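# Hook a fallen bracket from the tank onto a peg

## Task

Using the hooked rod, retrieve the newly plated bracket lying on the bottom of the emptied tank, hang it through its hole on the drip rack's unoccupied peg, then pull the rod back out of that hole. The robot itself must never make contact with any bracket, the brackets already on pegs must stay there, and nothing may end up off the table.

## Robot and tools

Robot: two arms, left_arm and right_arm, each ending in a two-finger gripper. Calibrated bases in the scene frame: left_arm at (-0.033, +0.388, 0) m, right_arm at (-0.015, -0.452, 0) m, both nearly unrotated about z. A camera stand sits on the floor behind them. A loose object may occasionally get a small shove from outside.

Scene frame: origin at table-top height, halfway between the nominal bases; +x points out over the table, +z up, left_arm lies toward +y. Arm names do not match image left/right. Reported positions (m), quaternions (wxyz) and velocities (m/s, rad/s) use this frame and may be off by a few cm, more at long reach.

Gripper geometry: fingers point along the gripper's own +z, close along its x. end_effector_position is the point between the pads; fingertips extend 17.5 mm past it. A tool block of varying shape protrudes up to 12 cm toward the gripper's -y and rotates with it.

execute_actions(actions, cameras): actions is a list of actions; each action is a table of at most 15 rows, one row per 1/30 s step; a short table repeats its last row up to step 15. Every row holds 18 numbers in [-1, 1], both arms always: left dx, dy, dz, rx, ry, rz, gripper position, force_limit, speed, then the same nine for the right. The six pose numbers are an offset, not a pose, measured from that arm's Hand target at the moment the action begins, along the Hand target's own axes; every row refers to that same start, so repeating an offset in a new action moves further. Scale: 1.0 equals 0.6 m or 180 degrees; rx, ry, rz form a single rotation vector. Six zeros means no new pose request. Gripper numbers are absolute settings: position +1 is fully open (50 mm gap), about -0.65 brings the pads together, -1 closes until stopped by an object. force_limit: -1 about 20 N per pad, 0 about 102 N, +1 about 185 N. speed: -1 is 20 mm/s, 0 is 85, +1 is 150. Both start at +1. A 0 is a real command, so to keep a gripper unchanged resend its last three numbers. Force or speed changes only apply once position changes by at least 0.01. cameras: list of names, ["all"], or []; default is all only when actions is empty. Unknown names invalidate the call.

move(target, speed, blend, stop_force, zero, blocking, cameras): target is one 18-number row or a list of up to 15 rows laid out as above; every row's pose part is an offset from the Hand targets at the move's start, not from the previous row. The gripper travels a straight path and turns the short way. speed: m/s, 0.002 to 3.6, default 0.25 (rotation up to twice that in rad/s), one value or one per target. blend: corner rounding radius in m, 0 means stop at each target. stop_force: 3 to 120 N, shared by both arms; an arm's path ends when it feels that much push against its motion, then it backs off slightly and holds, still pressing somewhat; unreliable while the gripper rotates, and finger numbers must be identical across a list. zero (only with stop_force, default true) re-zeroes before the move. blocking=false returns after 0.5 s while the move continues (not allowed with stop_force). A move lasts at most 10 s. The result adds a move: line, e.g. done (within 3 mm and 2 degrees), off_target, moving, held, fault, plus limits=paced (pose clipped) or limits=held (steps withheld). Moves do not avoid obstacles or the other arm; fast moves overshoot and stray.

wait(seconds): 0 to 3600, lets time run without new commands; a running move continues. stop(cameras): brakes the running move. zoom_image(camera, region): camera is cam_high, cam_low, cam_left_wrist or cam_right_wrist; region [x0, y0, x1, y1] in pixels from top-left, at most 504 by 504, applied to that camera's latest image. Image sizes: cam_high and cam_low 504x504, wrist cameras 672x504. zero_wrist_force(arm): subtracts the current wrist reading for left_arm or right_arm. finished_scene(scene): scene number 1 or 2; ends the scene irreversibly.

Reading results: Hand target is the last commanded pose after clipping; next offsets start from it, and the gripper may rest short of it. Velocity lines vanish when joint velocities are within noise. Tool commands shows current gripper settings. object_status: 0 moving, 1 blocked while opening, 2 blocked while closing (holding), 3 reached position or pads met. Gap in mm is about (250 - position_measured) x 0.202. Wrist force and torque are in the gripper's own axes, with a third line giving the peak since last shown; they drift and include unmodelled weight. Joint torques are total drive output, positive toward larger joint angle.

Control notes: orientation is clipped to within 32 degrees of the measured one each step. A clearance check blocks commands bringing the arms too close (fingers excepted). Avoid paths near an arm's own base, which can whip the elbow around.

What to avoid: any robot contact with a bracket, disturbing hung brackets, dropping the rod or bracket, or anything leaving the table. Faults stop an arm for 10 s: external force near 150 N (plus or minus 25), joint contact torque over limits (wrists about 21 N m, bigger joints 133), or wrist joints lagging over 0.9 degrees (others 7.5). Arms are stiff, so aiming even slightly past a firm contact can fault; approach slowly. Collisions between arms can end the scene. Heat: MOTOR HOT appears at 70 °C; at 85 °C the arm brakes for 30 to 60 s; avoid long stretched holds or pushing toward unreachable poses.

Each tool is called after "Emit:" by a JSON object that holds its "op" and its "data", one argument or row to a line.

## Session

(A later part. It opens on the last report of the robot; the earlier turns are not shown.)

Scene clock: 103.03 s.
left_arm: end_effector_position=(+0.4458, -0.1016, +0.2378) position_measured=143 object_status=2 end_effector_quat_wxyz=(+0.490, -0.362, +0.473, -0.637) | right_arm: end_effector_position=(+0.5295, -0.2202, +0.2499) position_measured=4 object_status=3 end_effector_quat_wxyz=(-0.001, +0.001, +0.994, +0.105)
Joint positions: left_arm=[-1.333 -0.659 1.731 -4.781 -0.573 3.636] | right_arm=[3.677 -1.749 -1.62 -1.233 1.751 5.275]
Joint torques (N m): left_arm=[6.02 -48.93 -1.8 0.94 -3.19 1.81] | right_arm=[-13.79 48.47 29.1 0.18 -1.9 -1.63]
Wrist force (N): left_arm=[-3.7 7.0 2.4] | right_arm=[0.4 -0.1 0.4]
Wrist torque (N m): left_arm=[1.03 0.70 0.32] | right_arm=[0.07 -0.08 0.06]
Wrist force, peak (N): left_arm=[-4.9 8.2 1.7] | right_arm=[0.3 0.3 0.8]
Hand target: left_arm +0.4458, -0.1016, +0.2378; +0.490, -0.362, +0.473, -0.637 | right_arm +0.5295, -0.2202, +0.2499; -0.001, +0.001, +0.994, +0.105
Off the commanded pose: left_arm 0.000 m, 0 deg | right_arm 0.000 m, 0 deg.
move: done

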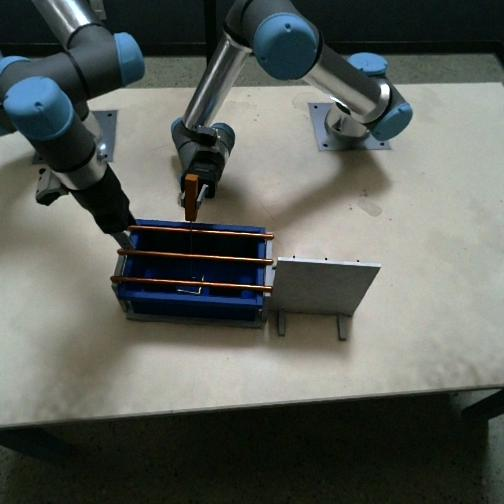

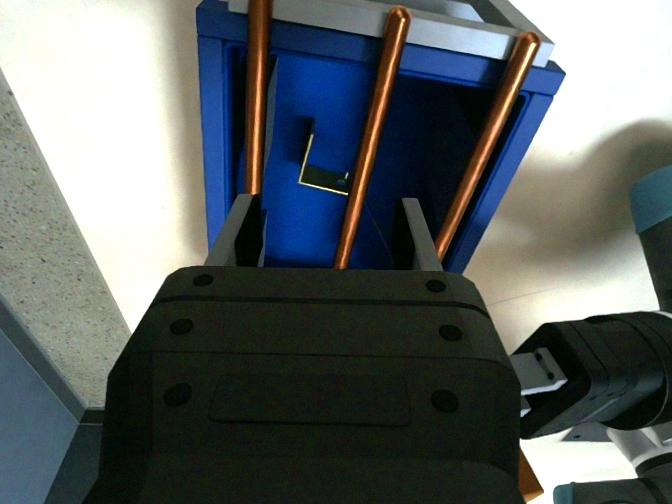

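Emit:
{"op": "move", "data": {
  "target": [
    [0,0.0255,-0.0078,0,0,0,-1,-0.7,-0.5,0,0,0,0,0,0,0.992157,1,1],
    [-0.012,0.0255,-0.0078,0,0,0,-1,-0.7,-0.5,0,0,0,0,0,0,0.992157,1,1]
  ],
  "speed": 0.06,
  "stop_force": 4,
  "cameras": ["cam_high","cam_right_wrist"]
}}

Emit:
{"op": "zoom_image", "data": {
  "camera": "cam_right_wrist",
  "region": [290, 130, 380, 220]
}}

Emit:
{"op": "zoom_image", "data": {
  "camera": "cam_high",
  "region": [170, 250, 230, 310]
}}

Scene clock: 107.90 s.
left_arm: end_effector_position=(+0.4458, -0.1017, +0.2243) position_measured=143 object_status=2 end_effector_quat_wxyz=(+0.490, -0.362, +0.473, -0.637) | right_arm: end_effector_position=(+0.5295, -0.2202, +0.2499) position_measured=4 object_status=3 end_effector_quat_wxyz=(-0.001, +0.001, +0.994, +0.105)
Joint positions: left_arm=[-1.333 -0.63 1.723 -4.802 -0.573 3.636] | right_arm=[3.677 -1.749 -1.62 -1.233 1.751 5.275]
Joint torques (N m): left_arm=[-0.01 -47.5 -11.91 0.45 -1.12 -0.24] | right_arm=[-12.66 47.58 28.44 0.21 -1.76 -1.44]
Wrist force (N): left_arm=[-3.6 6.8 2.5] | right_arm=[0.3 0.1 0.7]
Wrist torque (N m): left_arm=[0.98 0.68 0.32] | right_arm=[0.10 -0.08 0.06]
Wrist force, peak (N): left_arm=[-4.4 10.6 1.5] | right_arm=[0.5 0.1 0.8]
Hand target: left_arm +0.4458, -0.1017, +0.2243; +0.490, -0.362, +0.473, -0.637 (not the last commanded pose) | right_arm +0.5295, -0.2202, +0.2499; -0.001, +0.001, +0.994, +0.105
Tool commands: left_gripper/position=-1.0 left_gripper/force_limit=-0.701961 left_gripper/speed=-0.498039 right_gripper/position=+0.992157 right_gripper/force_limit=+1.0 right_gripper/speed=+1.0
Off the commanded pose: left_arm 0.008 m, 0 deg | right_arm 0.000 m, 0 deg.
FORCE FAULT: contact force on the left arm reached its limit, and that arm stopped. The contact can be on any part of that arm, not only on its tool. That arm's remaining commands of this call were not run. That arm is still stopped at the end of this call. That arm stays stopped for about 10 more seconds. Until then a move that you send moves the other arm only, and its call returns only when the move has ended. Once the stop has ended, the next robot result says so. If the stop ends while you think or write, that arm runs what you send next, counted from a new Hand target: where the arm stands when the stop ends. While its stop runs, that arm takes no new command, but its gripper still runs the gripper command that each later call begins with. Until it ends, the stop uses up actions while you think or wait. An arm that is not stopped still takes commands.
move: fault (left_arm); path passed 1 of 2 targets

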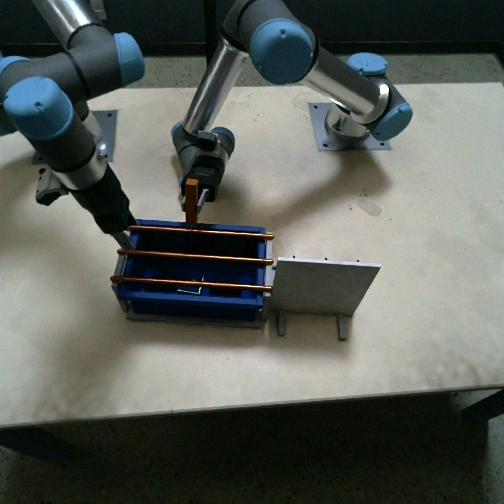

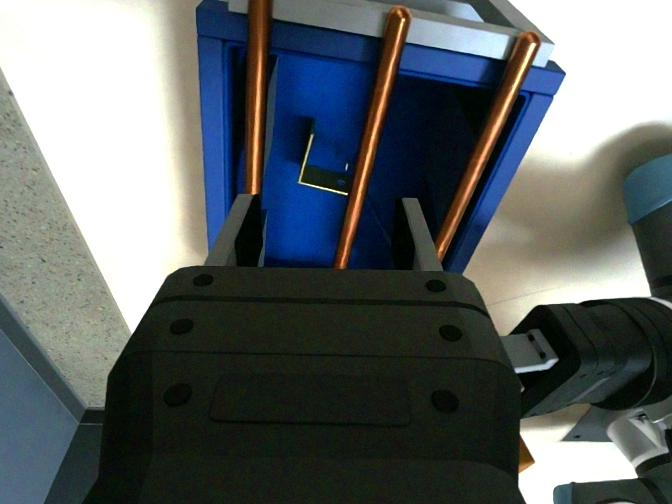

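Scaled by 5.600 from the camera's image (finer frame: 960x720).

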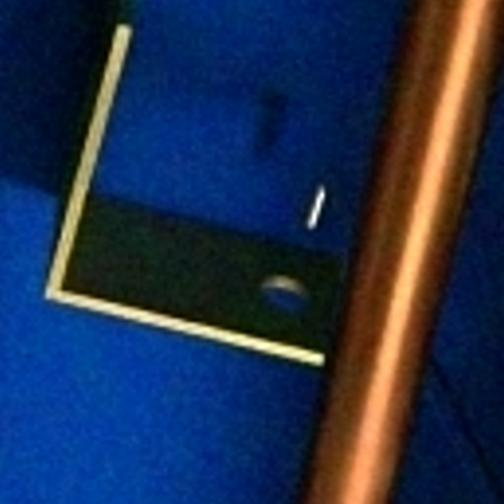

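Scaled by 8.400 from the camera's image (finer frame: 720x720).

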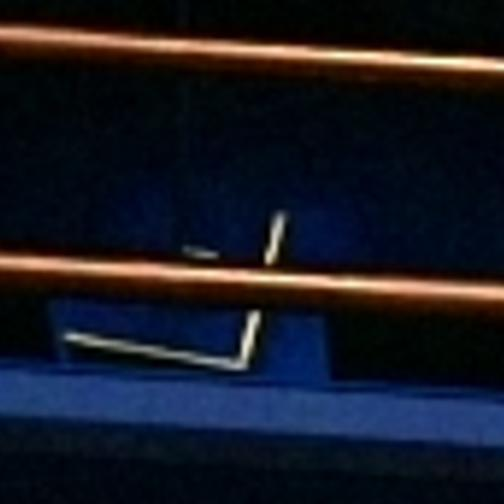

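Emit:
{"op": "move", "data": {
  "target": [0,0,0,0,0,0,-1,-0.7,-0.5,0,-0.064,-0.099,0,0,0,0.992157,1,1]
}}

Emit:
{"op": "wait", "data": {
  "seconds": 1
}}

Scene clock: 127.97 s.
left_arm: end_effector_position=(+0.4458, -0.1017, +0.2243) position_measured=143 object_status=2 end_effector_quat_wxyz=(+0.490, -0.362, +0.473, -0.637) | right_arm: end_effector_position=(+0.5295, -0.2702, +0.2999) position_measured=4 object_status=3 end_effector_quat_wxyz=(-0.001, +0.002, +0.994, +0.105)
Joint positions: left_arm=[-1.333 -0.63 1.723 -4.802 -0.573 3.636] | right_arm=[3.597 -1.697 -1.548 -1.372 1.759 5.195]
Joint torques (N m): left_arm=[-0.73 -47.75 -12.01 0.54 -0.95 -0.01] | right_arm=[5.21 26.21 28.23 2.6 -1.55 -0.47]
Wrist force (N): left_arm=[-3.8 6.7 2.7] | right_arm=[0.2 -0.2 0.3]
Wrist torque (N m): left_arm=[0.95 0.71 0.32] | right_arm=[0.05 -0.06 0.12]
Wrist force, peak (N): left_arm=[-4.0 7.3 2.7] | right_arm=[0.3 1.7 3.5]
Hand target: left_arm +0.4458, -0.1017, +0.2243; +0.490, -0.362, +0.473, -0.637 | right_arm +0.5294, -0.2702, +0.3000; -0.001, +0.001, +0.994, +0.105
Off the commanded pose: left_arm 0.000 m, 0 deg | right_arm 0.000 m, 0 deg.
FORCE FAULT, CONTINUED: the left arm's stop, for the force fault that an earlier result reported, is over. The rest of the stop counts as 19 of the actions that you can send in this scene. The stop ended before this call began, so that arm ran this call's commands, counted from a new Hand target: where the arm stood when the stop ended.
move: done

Scene clock: 128.97 s.
left_arm: end_effector_position=(+0.4458, -0.1017, +0.2243) position_measured=143 object_status=2 end_effector_quat_wxyz=(+0.490, -0.362, +0.473, -0.637) | right_arm: end_effector_position=(+0.5294, -0.2702, +0.3000) position_measured=4 object_status=3 end_effector_quat_wxyz=(-0.001, +0.001, +0.994, +0.105)
Joint positions: left_arm=[-1.333 -0.63 1.723 -4.802 -0.573 3.636] | right_arm=[3.597 -1.697 -1.548 -1.372 1.759 5.195]
Joint torques (N m): left_arm=[-0.4 -48.26 -11.78 0.65 -1.07 -0.15] | right_arm=[6.54 21.22 28.84 0.19 -1.47 -1.68]
Wrist force (N): left_arm=[-3.8 6.8 2.7] | right_arm=[0.1 -0.1 0.6]
Wrist torque (N m): left_arm=[0.96 0.69 0.32] | right_arm=[0.05 -0.05 0.13]
Wrist force, peak (N): left_arm=[-4.0 7.0 2.5] | right_arm=[0.2 -0.2 0.7]
Hand target: left_arm +0.4458, -0.1017, +0.2243; +0.490, -0.362, +0.473, -0.637 | right_arm +0.5294, -0.2702, +0.3000; -0.001, +0.001, +0.994, +0.105
Tool commands: left_gripper/position=-1.0 left_gripper/force_limit=-0.7 left_gripper/speed=-0.5 right_gripper/position=+0.992157 right_gripper/force_limit=+1.0 right_gripper/speed=+1.0
Off the commanded pose: left_arm 0.000 m, 0 deg | right_arm 0.000 m, 0 deg.
wait: 1.00 s; at rest by 0.17 s

Emit:
{"op": "move", "data": {
  "target": [
    [0,-0.30,0,0,0,0,-1,-0.7,-0.5,0,0,0,0,0,0,0.992157,1,1],
    [-0.0025,-0.185,0.311,-0.172,0,0,-1,-0.7,-0.5,0,0,0,0,0,0,0.992157,1,1],
    [-0.0023,0.042,0.178,-0.172,0,0,-1,-0.7,-0.5,0,0,0,0,0,0,0.992157,1,1]
  ],
  "speed": [0.25,0.3,0.12],
  "stop_force": 15,
  "cameras": ["cam_high","cam_right_wrist","cam_low"]
}}

Emit:
{"op": "zoom_image", "data": {
  "camera": "cam_right_wrist",
  "region": [270, 120, 390, 240]
}}

Emit:
{"op": "zoom_image", "data": {
  "camera": "cam_high",
  "region": [170, 250, 230, 310]
}}

Scene clock: 134.90 s.
left_arm: end_effector_position=(+0.5520, -0.1287, +0.2313) position_measured=143 object_status=2 end_effector_quat_wxyz=(+0.376, -0.479, +0.626, -0.487) | right_arm: end_effector_position=(+0.5294, -0.2702, +0.3000) position_measured=4 object_status=3 end_effector_quat_wxyz=(-0.001, +0.001, +0.994, +0.105)
Joint positions: left_arm=[-1.159 -0.915 1.778 -3.622 -0.708 2.848] | right_arm=[3.597 -1.697 -1.548 -1.372 1.759 5.195]
Joint torques (N m): left_arm=[6.94 -51.06 -29.68 -4.68 -1.44 1.93] | right_arm=[6.89 20.06 29.54 0.27 -1.72 -1.56]
Wrist force (N): left_arm=[-3.5 6.2 3.1] | right_arm=[0.0 -0.2 0.5]
Wrist torque (N m): left_arm=[0.84 0.52 0.38] | right_arm=[0.06 -0.03 0.12]
Wrist force, peak (N): left_arm=[-4.1 9.2 2.6] | right_arm=[0.3 -0.1 0.9]
Hand target: left_arm +0.5520, -0.1287, +0.2313; +0.376, -0.479, +0.626, -0.487 | right_arm +0.5294, -0.2702, +0.3000; -0.001, +0.001, +0.994, +0.105
Off the commanded pose: left_arm 0.000 m, 0 deg | right_arm 0.000 m, 0 deg.
move: done
Images, in order (width x height): cam_high 504x504, cam_low 504x504, cam_right_wrist 672x504.

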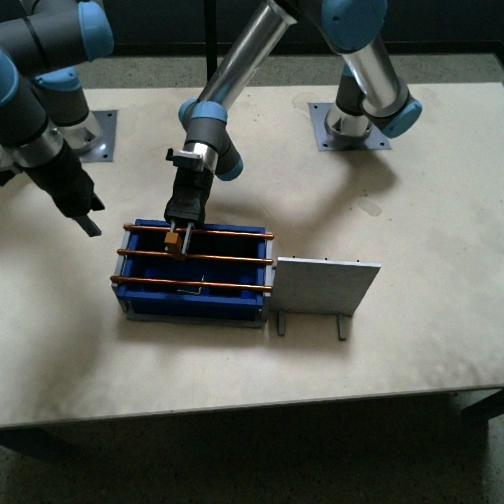

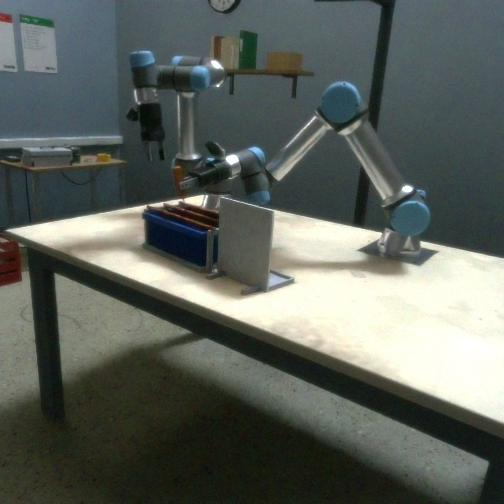

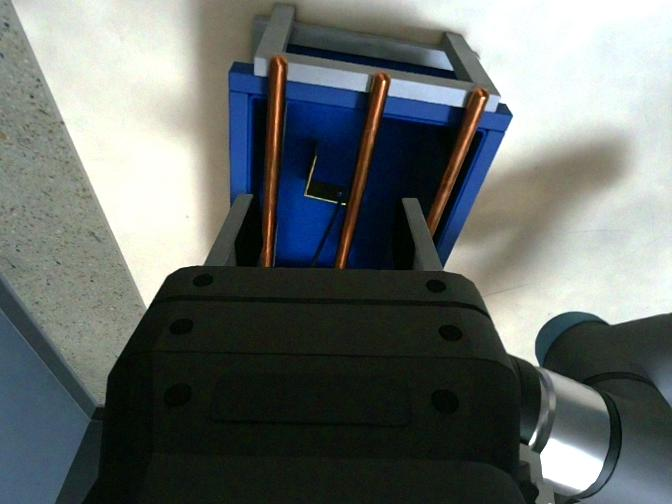

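Scaled by 4.200 from the camera's image (finer frame: 960x720).

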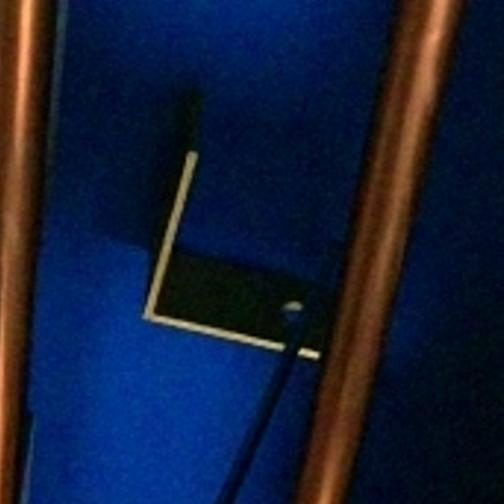

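Scaled by 8.400 from the camera's image (finer frame: 720x720).

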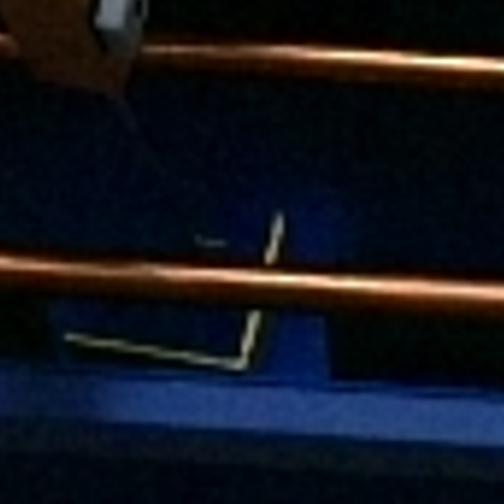

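Emit:
{"op": "move", "data": {
  "target": [0,0.0194,-0.0048,0,0,0,-1,-0.7,-0.5,0,0,0,0,0,0,0.992157,1,1],
  "speed": 0.04,
  "stop_force": 5,
  "cameras": ["cam_high","cam_right_wrist"]
}}

Emit:
{"op": "zoom_image", "data": {
  "camera": "cam_right_wrist",
  "region": [305, 150, 365, 210]
}}

Emit:
{"op": "zoom_image", "data": {
  "camera": "cam_high",
  "region": [170, 250, 230, 310]
}}

Scene clock: 138.60 s.
left_arm: end_effector_position=(+0.5466, -0.1272, +0.2207) position_measured=143 object_status=2 end_effector_quat_wxyz=(+0.376, -0.479, +0.626, -0.487) | right_arm: end_effector_position=(+0.5294, -0.2702, +0.3000) position_measured=4 object_status=3 end_effector_quat_wxyz=(-0.001, +0.001, +0.994, +0.105)
Joint positions: left_arm=[-1.167 -0.904 1.795 -3.648 -0.7 2.844] | right_arm=[3.597 -1.697 -1.548 -1.372 1.759 5.195]
Joint torques (N m): left_arm=[6.76 -56.07 -29.62 -0.52 -1.33 1.93] | right_arm=[6.86 20.37 28.32 0.5 -1.74 -1.5]
Wrist force (N): left_arm=[-3.8 6.5 3.2] | right_arm=[0.0 0.0 0.8]
Wrist torque (N m): left_arm=[0.84 0.56 0.39] | right_arm=[0.07 -0.04 0.12]
Wrist force, peak (N): left_arm=[-3.9 6.4 3.4] | right_arm=[0.0 -0.3 0.9]
Hand target: left_arm +0.5466, -0.1272, +0.2207; +0.376, -0.479, +0.626, -0.487 | right_arm +0.5294, -0.2702, +0.3000; -0.001, +0.001, +0.994, +0.105
Off the commanded pose: left_arm 0.000 m, 0 deg | right_arm 0.000 m, 0 deg.
move: done

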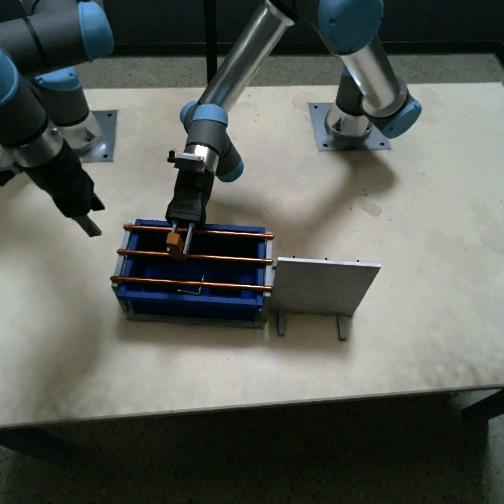

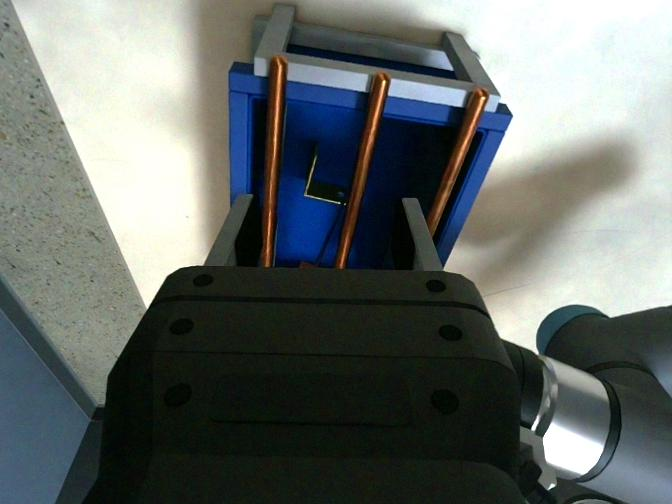

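Scaled by 8.400 from the camera's image (finer frame: 960x720).

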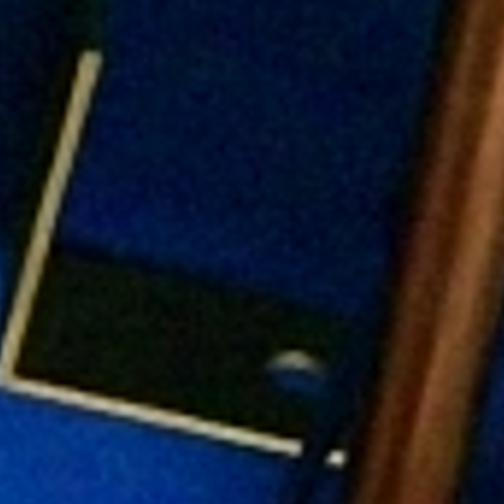

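Scaled by 8.400 from the camera's image (finer frame: 720x720).

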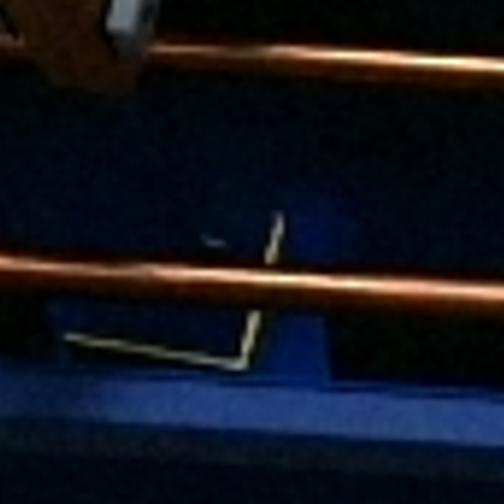

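Emit:
{"op": "move", "data": {
  "target": [-0.0026,-0.0005,0.0098,0,0,0,-1,-0.7,-0.5,0,0,0,0,0,0,0.992157,1,1],
  "speed": 0.04,
  "stop_force": 5,
  "cameras": ["cam_high","cam_right_wrist"]
}}

Emit:
{"op": "zoom_image", "data": {
  "camera": "cam_right_wrist",
  "region": [305, 150, 365, 210]
}}

Emit:
{"op": "zoom_image", "data": {
  "camera": "cam_high",
  "region": [170, 250, 230, 310]
}}

Scene clock: 142.53 s.
left_arm: end_effector_position=(+0.5526, -0.1272, +0.2196) position_measured=143 object_status=2 end_effector_quat_wxyz=(+0.376, -0.479, +0.626, -0.487) | right_arm: end_effector_position=(+0.5294, -0.2702, +0.3000) position_measured=4 object_status=3 end_effector_quat_wxyz=(-0.001, +0.001, +0.994, +0.105)
Joint positions: left_arm=[-1.157 -0.895 1.783 -3.648 -0.71 2.85] | right_arm=[3.597 -1.697 -1.548 -1.372 1.759 5.195]
Joint torques (N m): left_arm=[-6.47 -57.35 -8.89 -5.26 2.88 -2.18] | right_arm=[8.54 20.13 29.17 0.45 -1.74 -1.79]
Wrist force (N): left_arm=[-3.7 6.3 3.3] | right_arm=[-0.1 0.0 0.5]
Wrist torque (N m): left_arm=[0.82 0.55 0.40] | right_arm=[0.08 -0.02 0.12]
Wrist force, peak (N): left_arm=[-3.8 6.5 3.3] | right_arm=[0.2 0.1 0.8]
Hand target: left_arm +0.5526, -0.1272, +0.2196; +0.376, -0.479, +0.626, -0.487 | right_arm +0.5294, -0.2702, +0.3000; -0.001, +0.001, +0.994, +0.105
Off the commanded pose: left_arm 0.000 m, 0 deg | right_arm 0.000 m, 0 deg.
move: done

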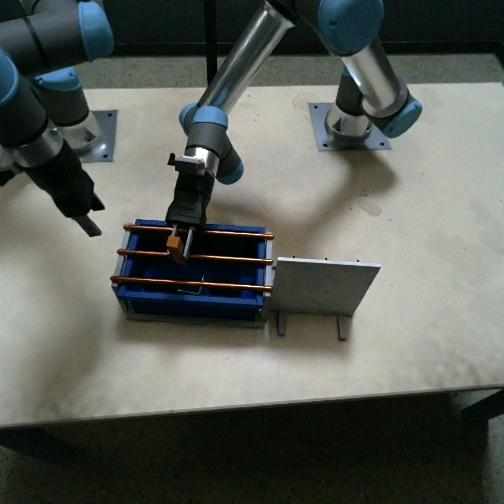

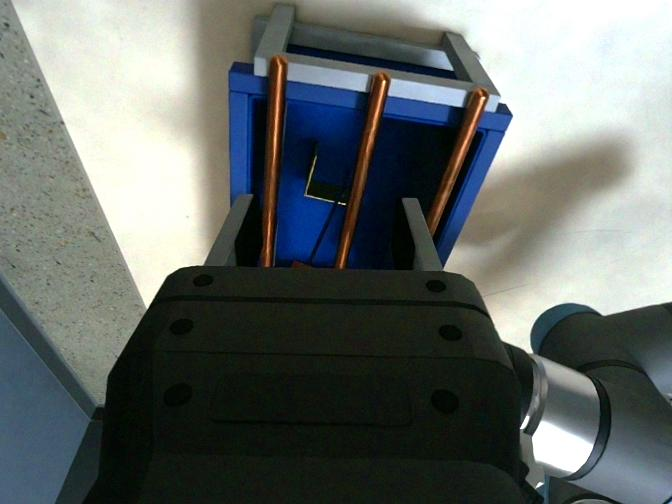

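Scaled by 8.400 from the camera's image (finer frame: 960x720).

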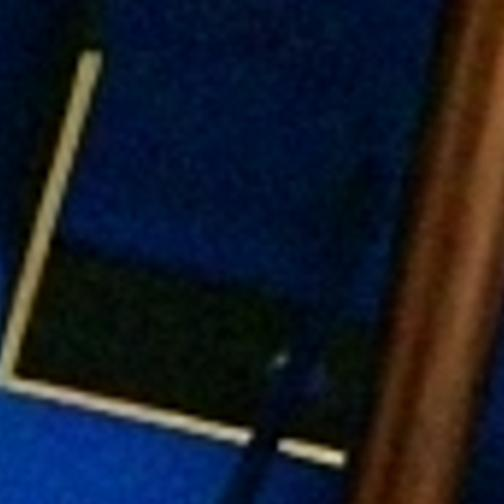

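Scaled by 8.400 from the camera's image (finer frame: 720x720).

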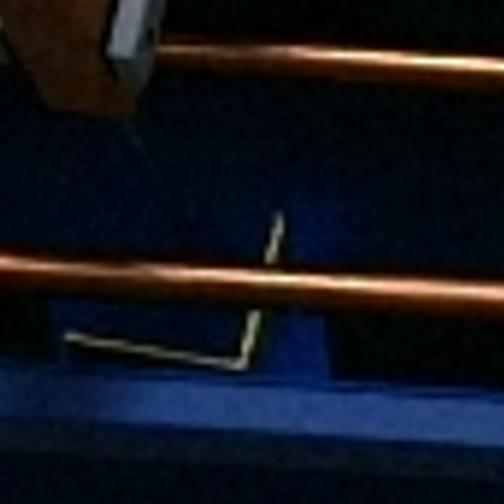

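Emit:
{"op": "move", "data": {
  "target": [0,0,0,0,0,0,-1,-0.7,-0.5,0.175,0,0,0,0,0,0.992157,1,1],
  "cameras": ["cam_right_wrist"]
}}

Emit:
{"op": "zoom_image", "data": {
  "camera": "cam_right_wrist",
  "region": [190, 140, 270, 220]
}}

Scene clock: 147.40 s.
left_arm: end_effector_position=(+0.5526, -0.1272, +0.2196) position_measured=143 object_status=2 end_effector_quat_wxyz=(+0.376, -0.479, +0.626, -0.487) | right_arm: end_effector_position=(+0.4245, -0.2699, +0.3001) position_measured=4 object_status=3 end_effector_quat_wxyz=(-0.001, +0.001, +0.994, +0.105)
Joint positions: left_arm=[-1.157 -0.895 1.783 -3.648 -0.71 2.85] | right_arm=[3.705 -1.45 -1.8 -1.347 1.747 5.304]
Joint torques (N m): left_arm=[-6.8 -56.77 -8.67 -4.41 2.88 -2.21] | right_arm=[-6.37 34.37 17.75 0.07 1.54 0.4]
Wrist force (N): left_arm=[-3.3 6.1 3.1] | right_arm=[0.3 -0.3 0.4]
Wrist torque (N m): left_arm=[0.79 0.50 0.40] | right_arm=[0.03 -0.06 0.05]
Wrist force, peak (N): left_arm=[-3.7 6.4 3.4] | right_arm=[3.6 0.0 0.7]
Hand target: left_arm +0.5526, -0.1272, +0.2196; +0.376, -0.479, +0.626, -0.487 | right_arm +0.4245, -0.2699, +0.3001; -0.001, +0.001, +0.994, +0.105
Off the commanded pose: left_arm 0.000 m, 0 deg | right_arm 0.000 m, 0 deg.
move: done

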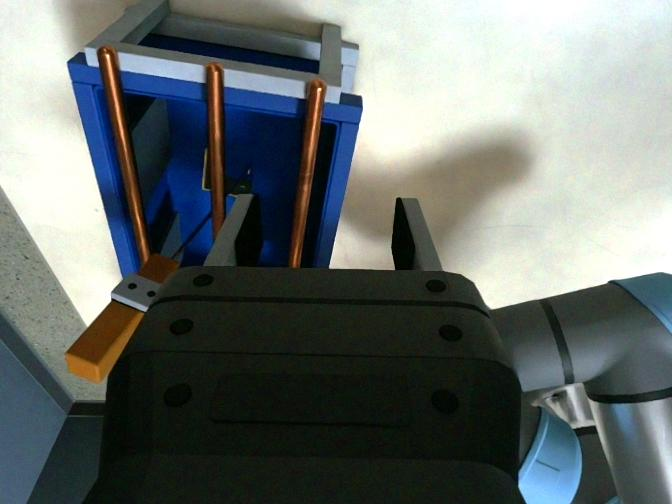

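Scaled by 6.300 from the camera's image (finer frame: 960x720).

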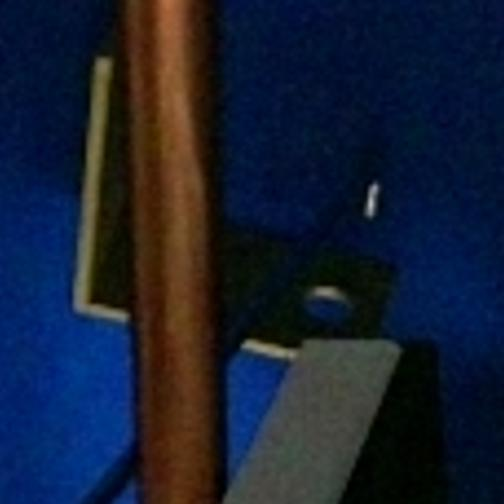

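Emit:
{"op": "move", "data": {
  "target": [0,0.0243,0.006,0,0,0,-1,-0.7,-0.5,0,0,0,0,0,0,0.992157,1,1],
  "speed": 0.008,
  "stop_force": 3,
  "cameras": ["cam_right_wrist"]
}}

Emit:
{"op": "zoom_image", "data": {
  "camera": "cam_right_wrist",
  "region": [190, 140, 270, 220]
}}

Scene clock: 154.63 s.
left_arm: end_effector_position=(+0.5525, -0.1271, +0.2163) position_measured=143 object_status=2 end_effector_quat_wxyz=(+0.376, -0.479, +0.626, -0.487) | right_arm: end_effector_position=(+0.4244, -0.2699, +0.3001) position_measured=4 object_status=3 end_effector_quat_wxyz=(-0.001, +0.001, +0.994, +0.105)
Joint positions: left_arm=[-1.157 -0.889 1.783 -3.655 -0.71 2.85] | right_arm=[3.705 -1.45 -1.8 -1.347 1.747 5.304]
Joint torques (N m): left_arm=[-6.31 -55.9 -13.55 -0.36 -1.43 -1.86] | right_arm=[-14.57 34.55 18.62 0.44 1.26 2.24]
Wrist force (N): left_arm=[-3.2 3.6 2.8] | right_arm=[0.4 -0.2 0.4]
Wrist torque (N m): left_arm=[0.76 0.53 0.38] | right_arm=[0.04 -0.08 0.05]
Wrist force, peak (N): left_arm=[-3.7 6.6 3.1] | right_arm=[0.5 -0.3 0.8]
Hand target: left_arm +0.5525, -0.1272, +0.2163; +0.376, -0.479, +0.626, -0.487 (not the last commanded pose) | right_arm +0.4245, -0.2699, +0.3001; -0.001, +0.001, +0.994, +0.105
Off the commanded pose: left_arm 0.012 m, 0 deg | right_arm 0.000 m, 0 deg.
move: contact (left_arm)

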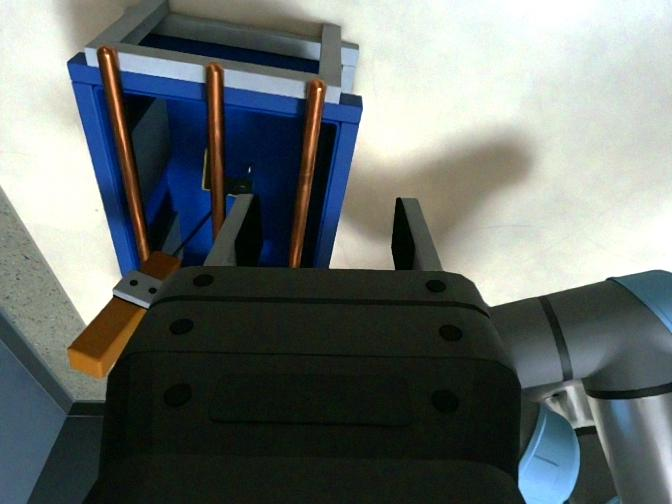

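Scaled by 6.300 from the camera's image (finer frame: 960x720).

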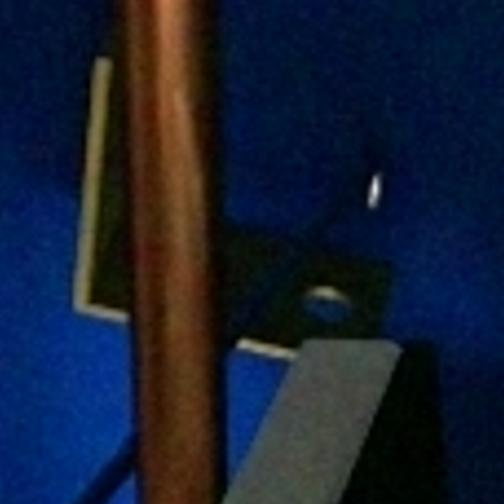

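Emit:
{"op": "move", "data": {
  "target": [0,-0.0218,0.0015,0,0,0,-1,-0.7,-0.5,0,0,0,0,0,0,0.992157,1,1],
  "speed": 0.08,
  "cameras": ["cam_high","cam_right_wrist"]
}}

Emit:
{"op": "zoom_image", "data": {
  "camera": "cam_right_wrist",
  "region": [190, 140, 270, 220]
}}

Emit:
{"op": "zoom_image", "data": {
  "camera": "cam_high",
  "region": [170, 250, 230, 310]
}}

Scene clock: 158.73 s.
left_arm: end_effector_position=(+0.5565, -0.1282, +0.2288) position_measured=143 object_status=2 end_effector_quat_wxyz=(+0.376, -0.479, +0.626, -0.488) | right_arm: end_effector_position=(+0.4244, -0.2699, +0.3001) position_measured=4 object_status=3 end_effector_quat_wxyz=(-0.001, +0.001, +0.994, +0.105)
Joint positions: left_arm=[-1.151 -0.906 1.77 -3.626 -0.715 2.853] | right_arm=[3.705 -1.45 -1.8 -1.347 1.747 5.304]
Joint torques (N m): left_arm=[-7.26 -38.17 -9.3 -5.13 2.76 -2.16] | right_arm=[-12.57 33.67 18.46 0.85 1.36 2.13]
Wrist force (N): left_arm=[-3.6 6.2 3.0] | right_arm=[0.3 -0.3 0.5]
Wrist torque (N m): left_arm=[0.83 0.53 0.39] | right_arm=[0.03 -0.07 0.05]
Wrist force, peak (N): left_arm=[-3.7 7.4 3.3] | right_arm=[0.4 -0.4 0.7]
Hand target: left_arm +0.5564, -0.1282, +0.2288; +0.376, -0.479, +0.626, -0.487 | right_arm +0.4245, -0.2699, +0.3001; -0.001, +0.001, +0.994, +0.105
Off the commanded pose: left_arm 0.000 m, 0 deg | right_arm 0.000 m, 0 deg.
move: done

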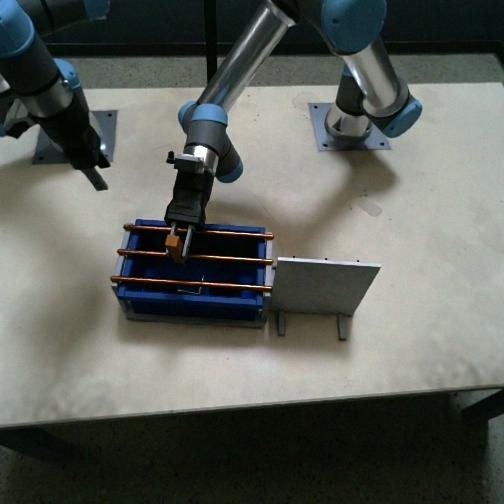

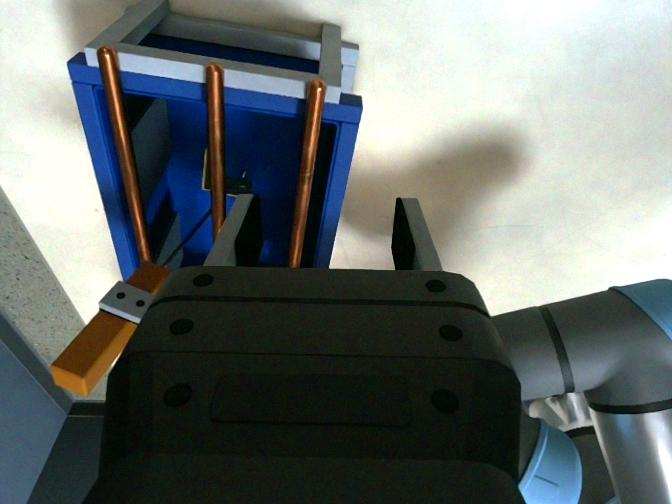

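Scaled by 6.300 from the camera's image (finer frame: 960x720).

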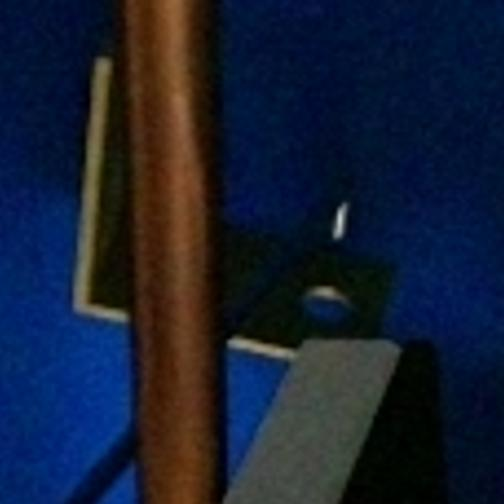

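Scaled by 8.400 from the camera's image (finer frame: 720x720).

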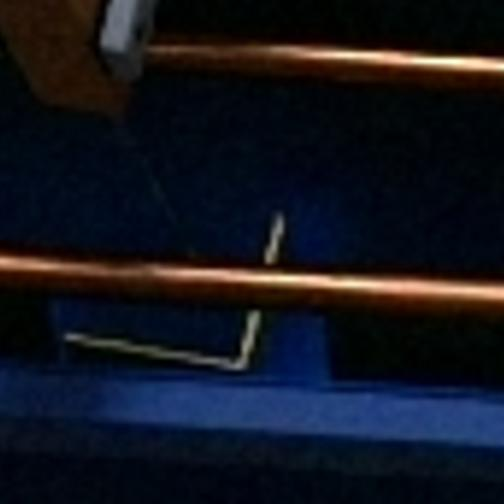

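Emit:
{"op": "move", "data": {
  "target": [-0.015,0,0,0,0,0,-1,-0.7,-0.5,0,0,0,0,0,0,0.992157,1,1],
  "speed": 0.03,
  "stop_force": 3,
  "cameras": ["cam_high","cam_right_wrist"]
}}

Emit:
{"op": "zoom_image", "data": {
  "camera": "cam_right_wrist",
  "region": [210, 155, 260, 205]
}}

Scene clock: 162.10 s.
left_arm: end_effector_position=(+0.5588, -0.1195, +0.2288) position_measured=143 object_status=2 end_effector_quat_wxyz=(+0.376, -0.479, +0.626, -0.487) | right_arm: end_effector_position=(+0.4244, -0.2699, +0.3001) position_measured=4 object_status=3 end_effector_quat_wxyz=(-0.001, +0.001, +0.994, +0.105)
Joint positions: left_arm=[-1.141 -0.914 1.786 -3.639 -0.724 2.859] | right_arm=[3.705 -1.45 -1.8 -1.347 1.747 5.304]
Joint torques (N m): left_arm=[-6.91 -36.88 -29.98 -0.61 2.87 -2.17] | right_arm=[-13.13 34.8 19.09 1.4 1.38 1.96]
Wrist force (N): left_arm=[-3.7 6.4 2.9] | right_arm=[0.4 -0.2 0.5]
Wrist torque (N m): left_arm=[0.84 0.55 0.27] | right_arm=[0.03 -0.10 0.05]
Wrist force, peak (N): left_arm=[-3.9 6.6 3.2] | right_arm=[0.5 -0.2 0.8]
Hand target: left_arm +0.5588, -0.1195, +0.2288; +0.376, -0.479, +0.626, -0.487 | right_arm +0.4245, -0.2699, +0.3001; -0.001, +0.001, +0.994, +0.105
Off the commanded pose: left_arm 0.000 m, 0 deg | right_arm 0.000 m, 0 deg.
move: done

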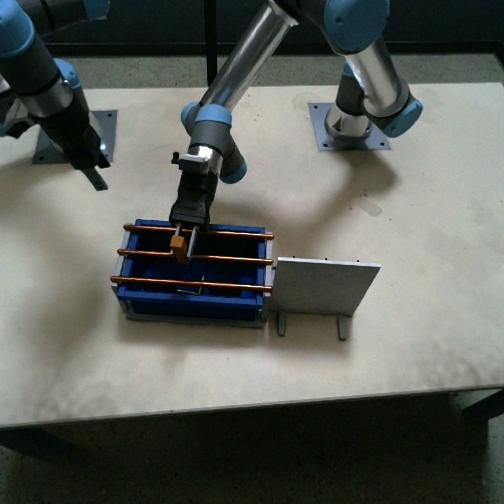

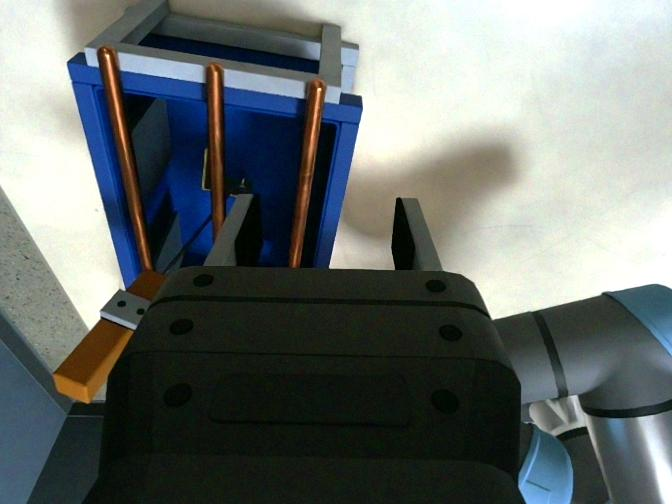

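Scaled by 10.080 from the camera's image (finer frame: 960x720).

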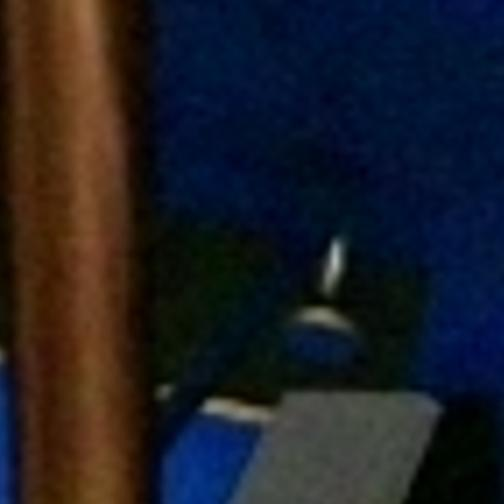

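Emit:
{"op": "move", "data": {
  "target": [-0.0175,0,0,0,0,0,-1,-0.7,-0.5,0,0,0,0,0,0,0.992157,1,1],
  "speed": 0.02,
  "stop_force": 3,
  "cameras": ["cam_high","cam_right_wrist"]
}}

Emit:
{"op": "zoom_image", "data": {
  "camera": "cam_right_wrist",
  "region": [210, 155, 260, 205]
}}

Emit:
{"op": "zoom_image", "data": {
  "camera": "cam_high",
  "region": [170, 250, 230, 310]
}}

Scene clock: 165.40 s.
left_arm: end_effector_position=(+0.5615, -0.1094, +0.2288) position_measured=143 object_status=2 end_effector_quat_wxyz=(+0.376, -0.479, +0.626, -0.487) | right_arm: end_effector_position=(+0.4244, -0.2699, +0.3001) position_measured=4 object_status=3 end_effector_quat_wxyz=(-0.001, +0.001, +0.994, +0.105)
Joint positions: left_arm=[-1.129 -0.923 1.805 -3.654 -0.736 2.865] | right_arm=[3.705 -1.45 -1.8 -1.347 1.747 5.304]
Joint torques (N m): left_arm=[-6.64 -36.45 -30.61 -0.43 2.9 -2.06] | right_arm=[-12.46 33.53 19.4 1.9 1.43 1.84]
Wrist force (N): left_arm=[-3.7 6.5 3.3] | right_arm=[0.4 -0.3 0.4]
Wrist torque (N m): left_arm=[0.85 0.55 0.25] | right_arm=[0.03 -0.09 0.05]
Wrist force, peak (N): left_arm=[-4.1 6.7 3.4] | right_arm=[0.6 -0.2 0.7]
Hand target: left_arm +0.5615, -0.1094, +0.2288; +0.376, -0.479, +0.626, -0.487 | right_arm +0.4245, -0.2699, +0.3001; -0.001, +0.001, +0.994, +0.105
Off the commanded pose: left_arm 0.000 m, 0 deg | right_arm 0.000 m, 0 deg.
move: done

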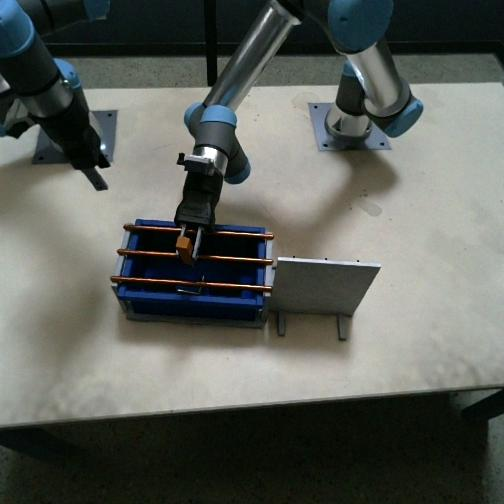

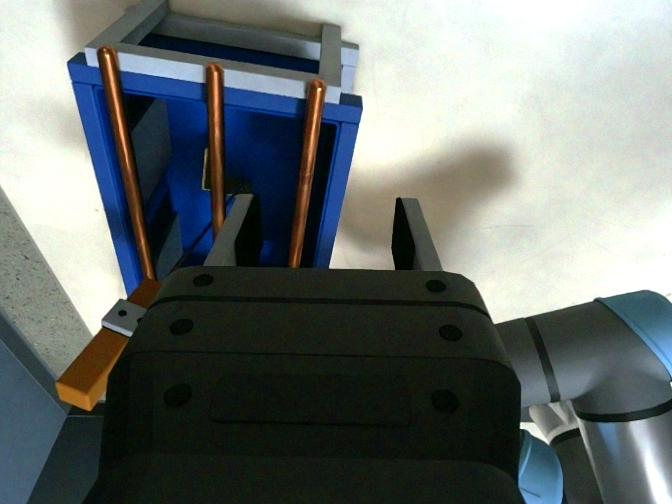

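Scaled by 10.080 from the camera's image (finer frame: 960x720).

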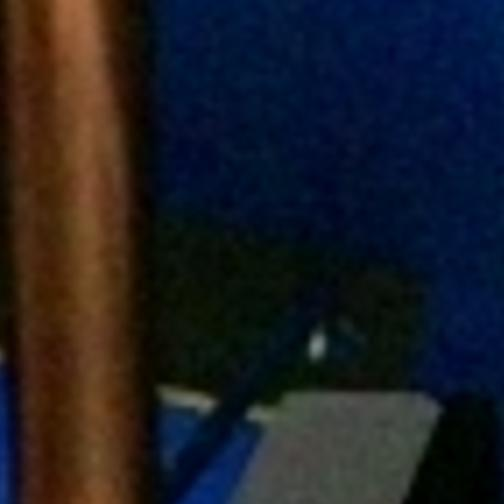

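Scaled by 8.400 from the camera's image (finer frame: 720x720).

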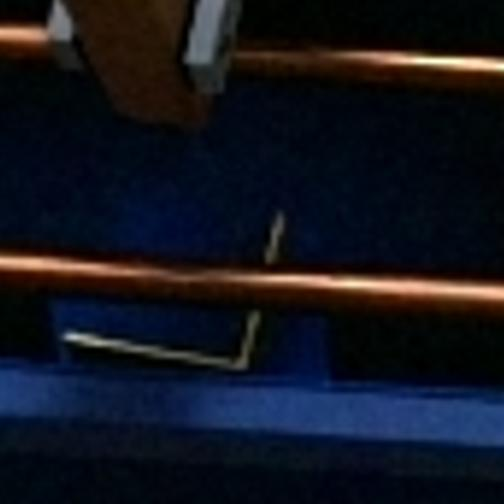

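Emit:
{"op": "move", "data": {
  "target": [
    [0.070,0.0074,0,0,0,0.0667,-1,-0.7,-0.5,0.03,-0.2,0,0,0,0,0.992157,1,1],
    [0.070,-0.072,0,0,0,0.0667,-1,-0.7,-0.5,0.03,-0.2,0,0,0,0,0.992157,1,1]
  ],
  "speed": 0.05,
  "cameras": ["cam_high","cam_right_wrist"]
}}

Emit:
{"op": "zoom_image", "data": {
  "camera": "cam_high",
  "region": [150, 220, 250, 320]
}}

Scene clock: 172.17 s.
left_arm: end_effector_position=(+0.5608, -0.1528, +0.2708) position_measured=143 object_status=2 end_effector_quat_wxyz=(+0.425, -0.411, +0.672, -0.446) end_effector_velocity=(-0.001, +0.000, -0.001) end_effector_angular_velocity=(-0.001, -0.001, +0.000) | right_arm: end_effector_position=(+0.4061, -0.3872, +0.2751) position_measured=4 object_status=3 end_effector_quat_wxyz=(-0.001, +0.001, +0.994, +0.105)
Joint positions: left_arm=[-1.162 -0.941 1.683 -3.5 -0.705 3.056] | right_arm=[3.473 -1.362 -1.925 -1.354 1.769 5.069]
Joint velocities: left_arm=[-0.001 0.002 0.002 -0.005 0.001 0] | right_arm=[within noise]
Joint torques (N m): left_arm=[-3.74 -39.52 -10.16 -5.54 1.03 -0.15] | right_arm=[14.77 5.39 28.17 5.28 -1.15 0.46]
Wrist force (N): left_arm=[-2.5 6.0 2.9] | right_arm=[0.1 -0.2 0.9]
Wrist torque (N m): left_arm=[0.75 0.41 0.20] | right_arm=[0.04 -0.05 0.13]
Wrist force, peak (N): left_arm=[-3.8 6.9 3.2] | right_arm=[0.3 -1.4 0.7]
Hand target: left_arm +0.5607, -0.1528, +0.2706; +0.425, -0.411, +0.672, -0.445 | right_arm +0.4061, -0.3872, +0.2751; -0.001, +0.001, +0.994, +0.105
Off the commanded pose: left_arm 0.000 m, 0 deg | right_arm 0.000 m, 0 deg.
move: done

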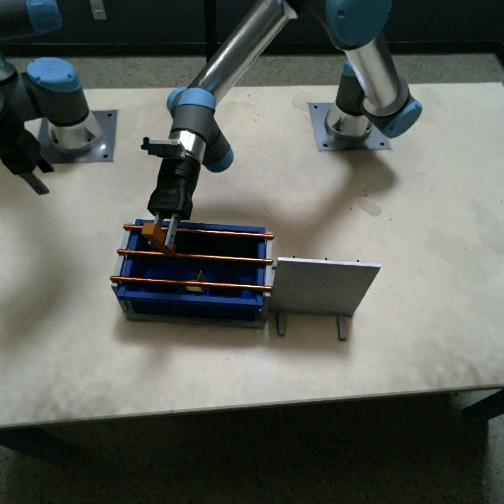

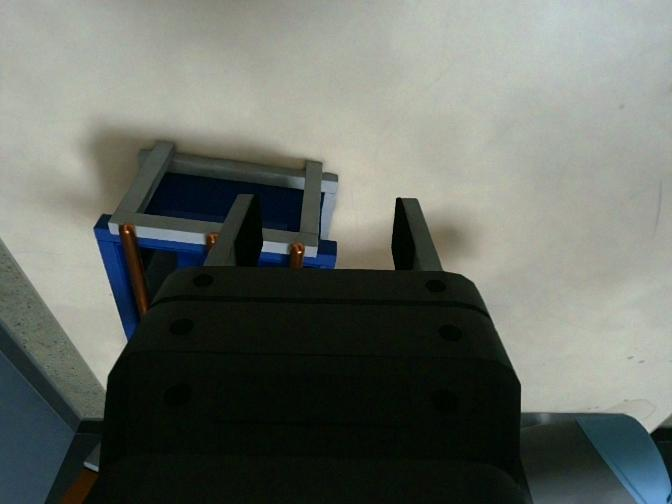

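Scaled by 5.040 from the camera's image (finer frame: 720x720).

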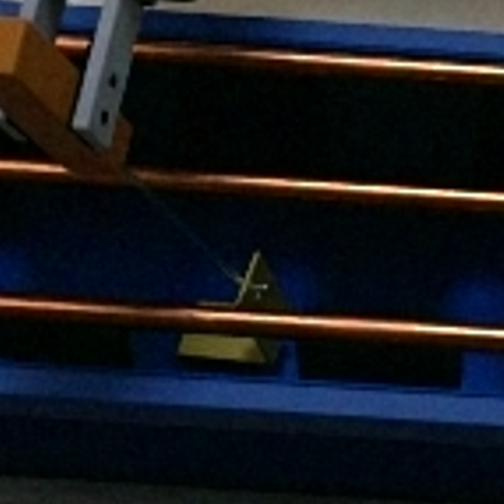

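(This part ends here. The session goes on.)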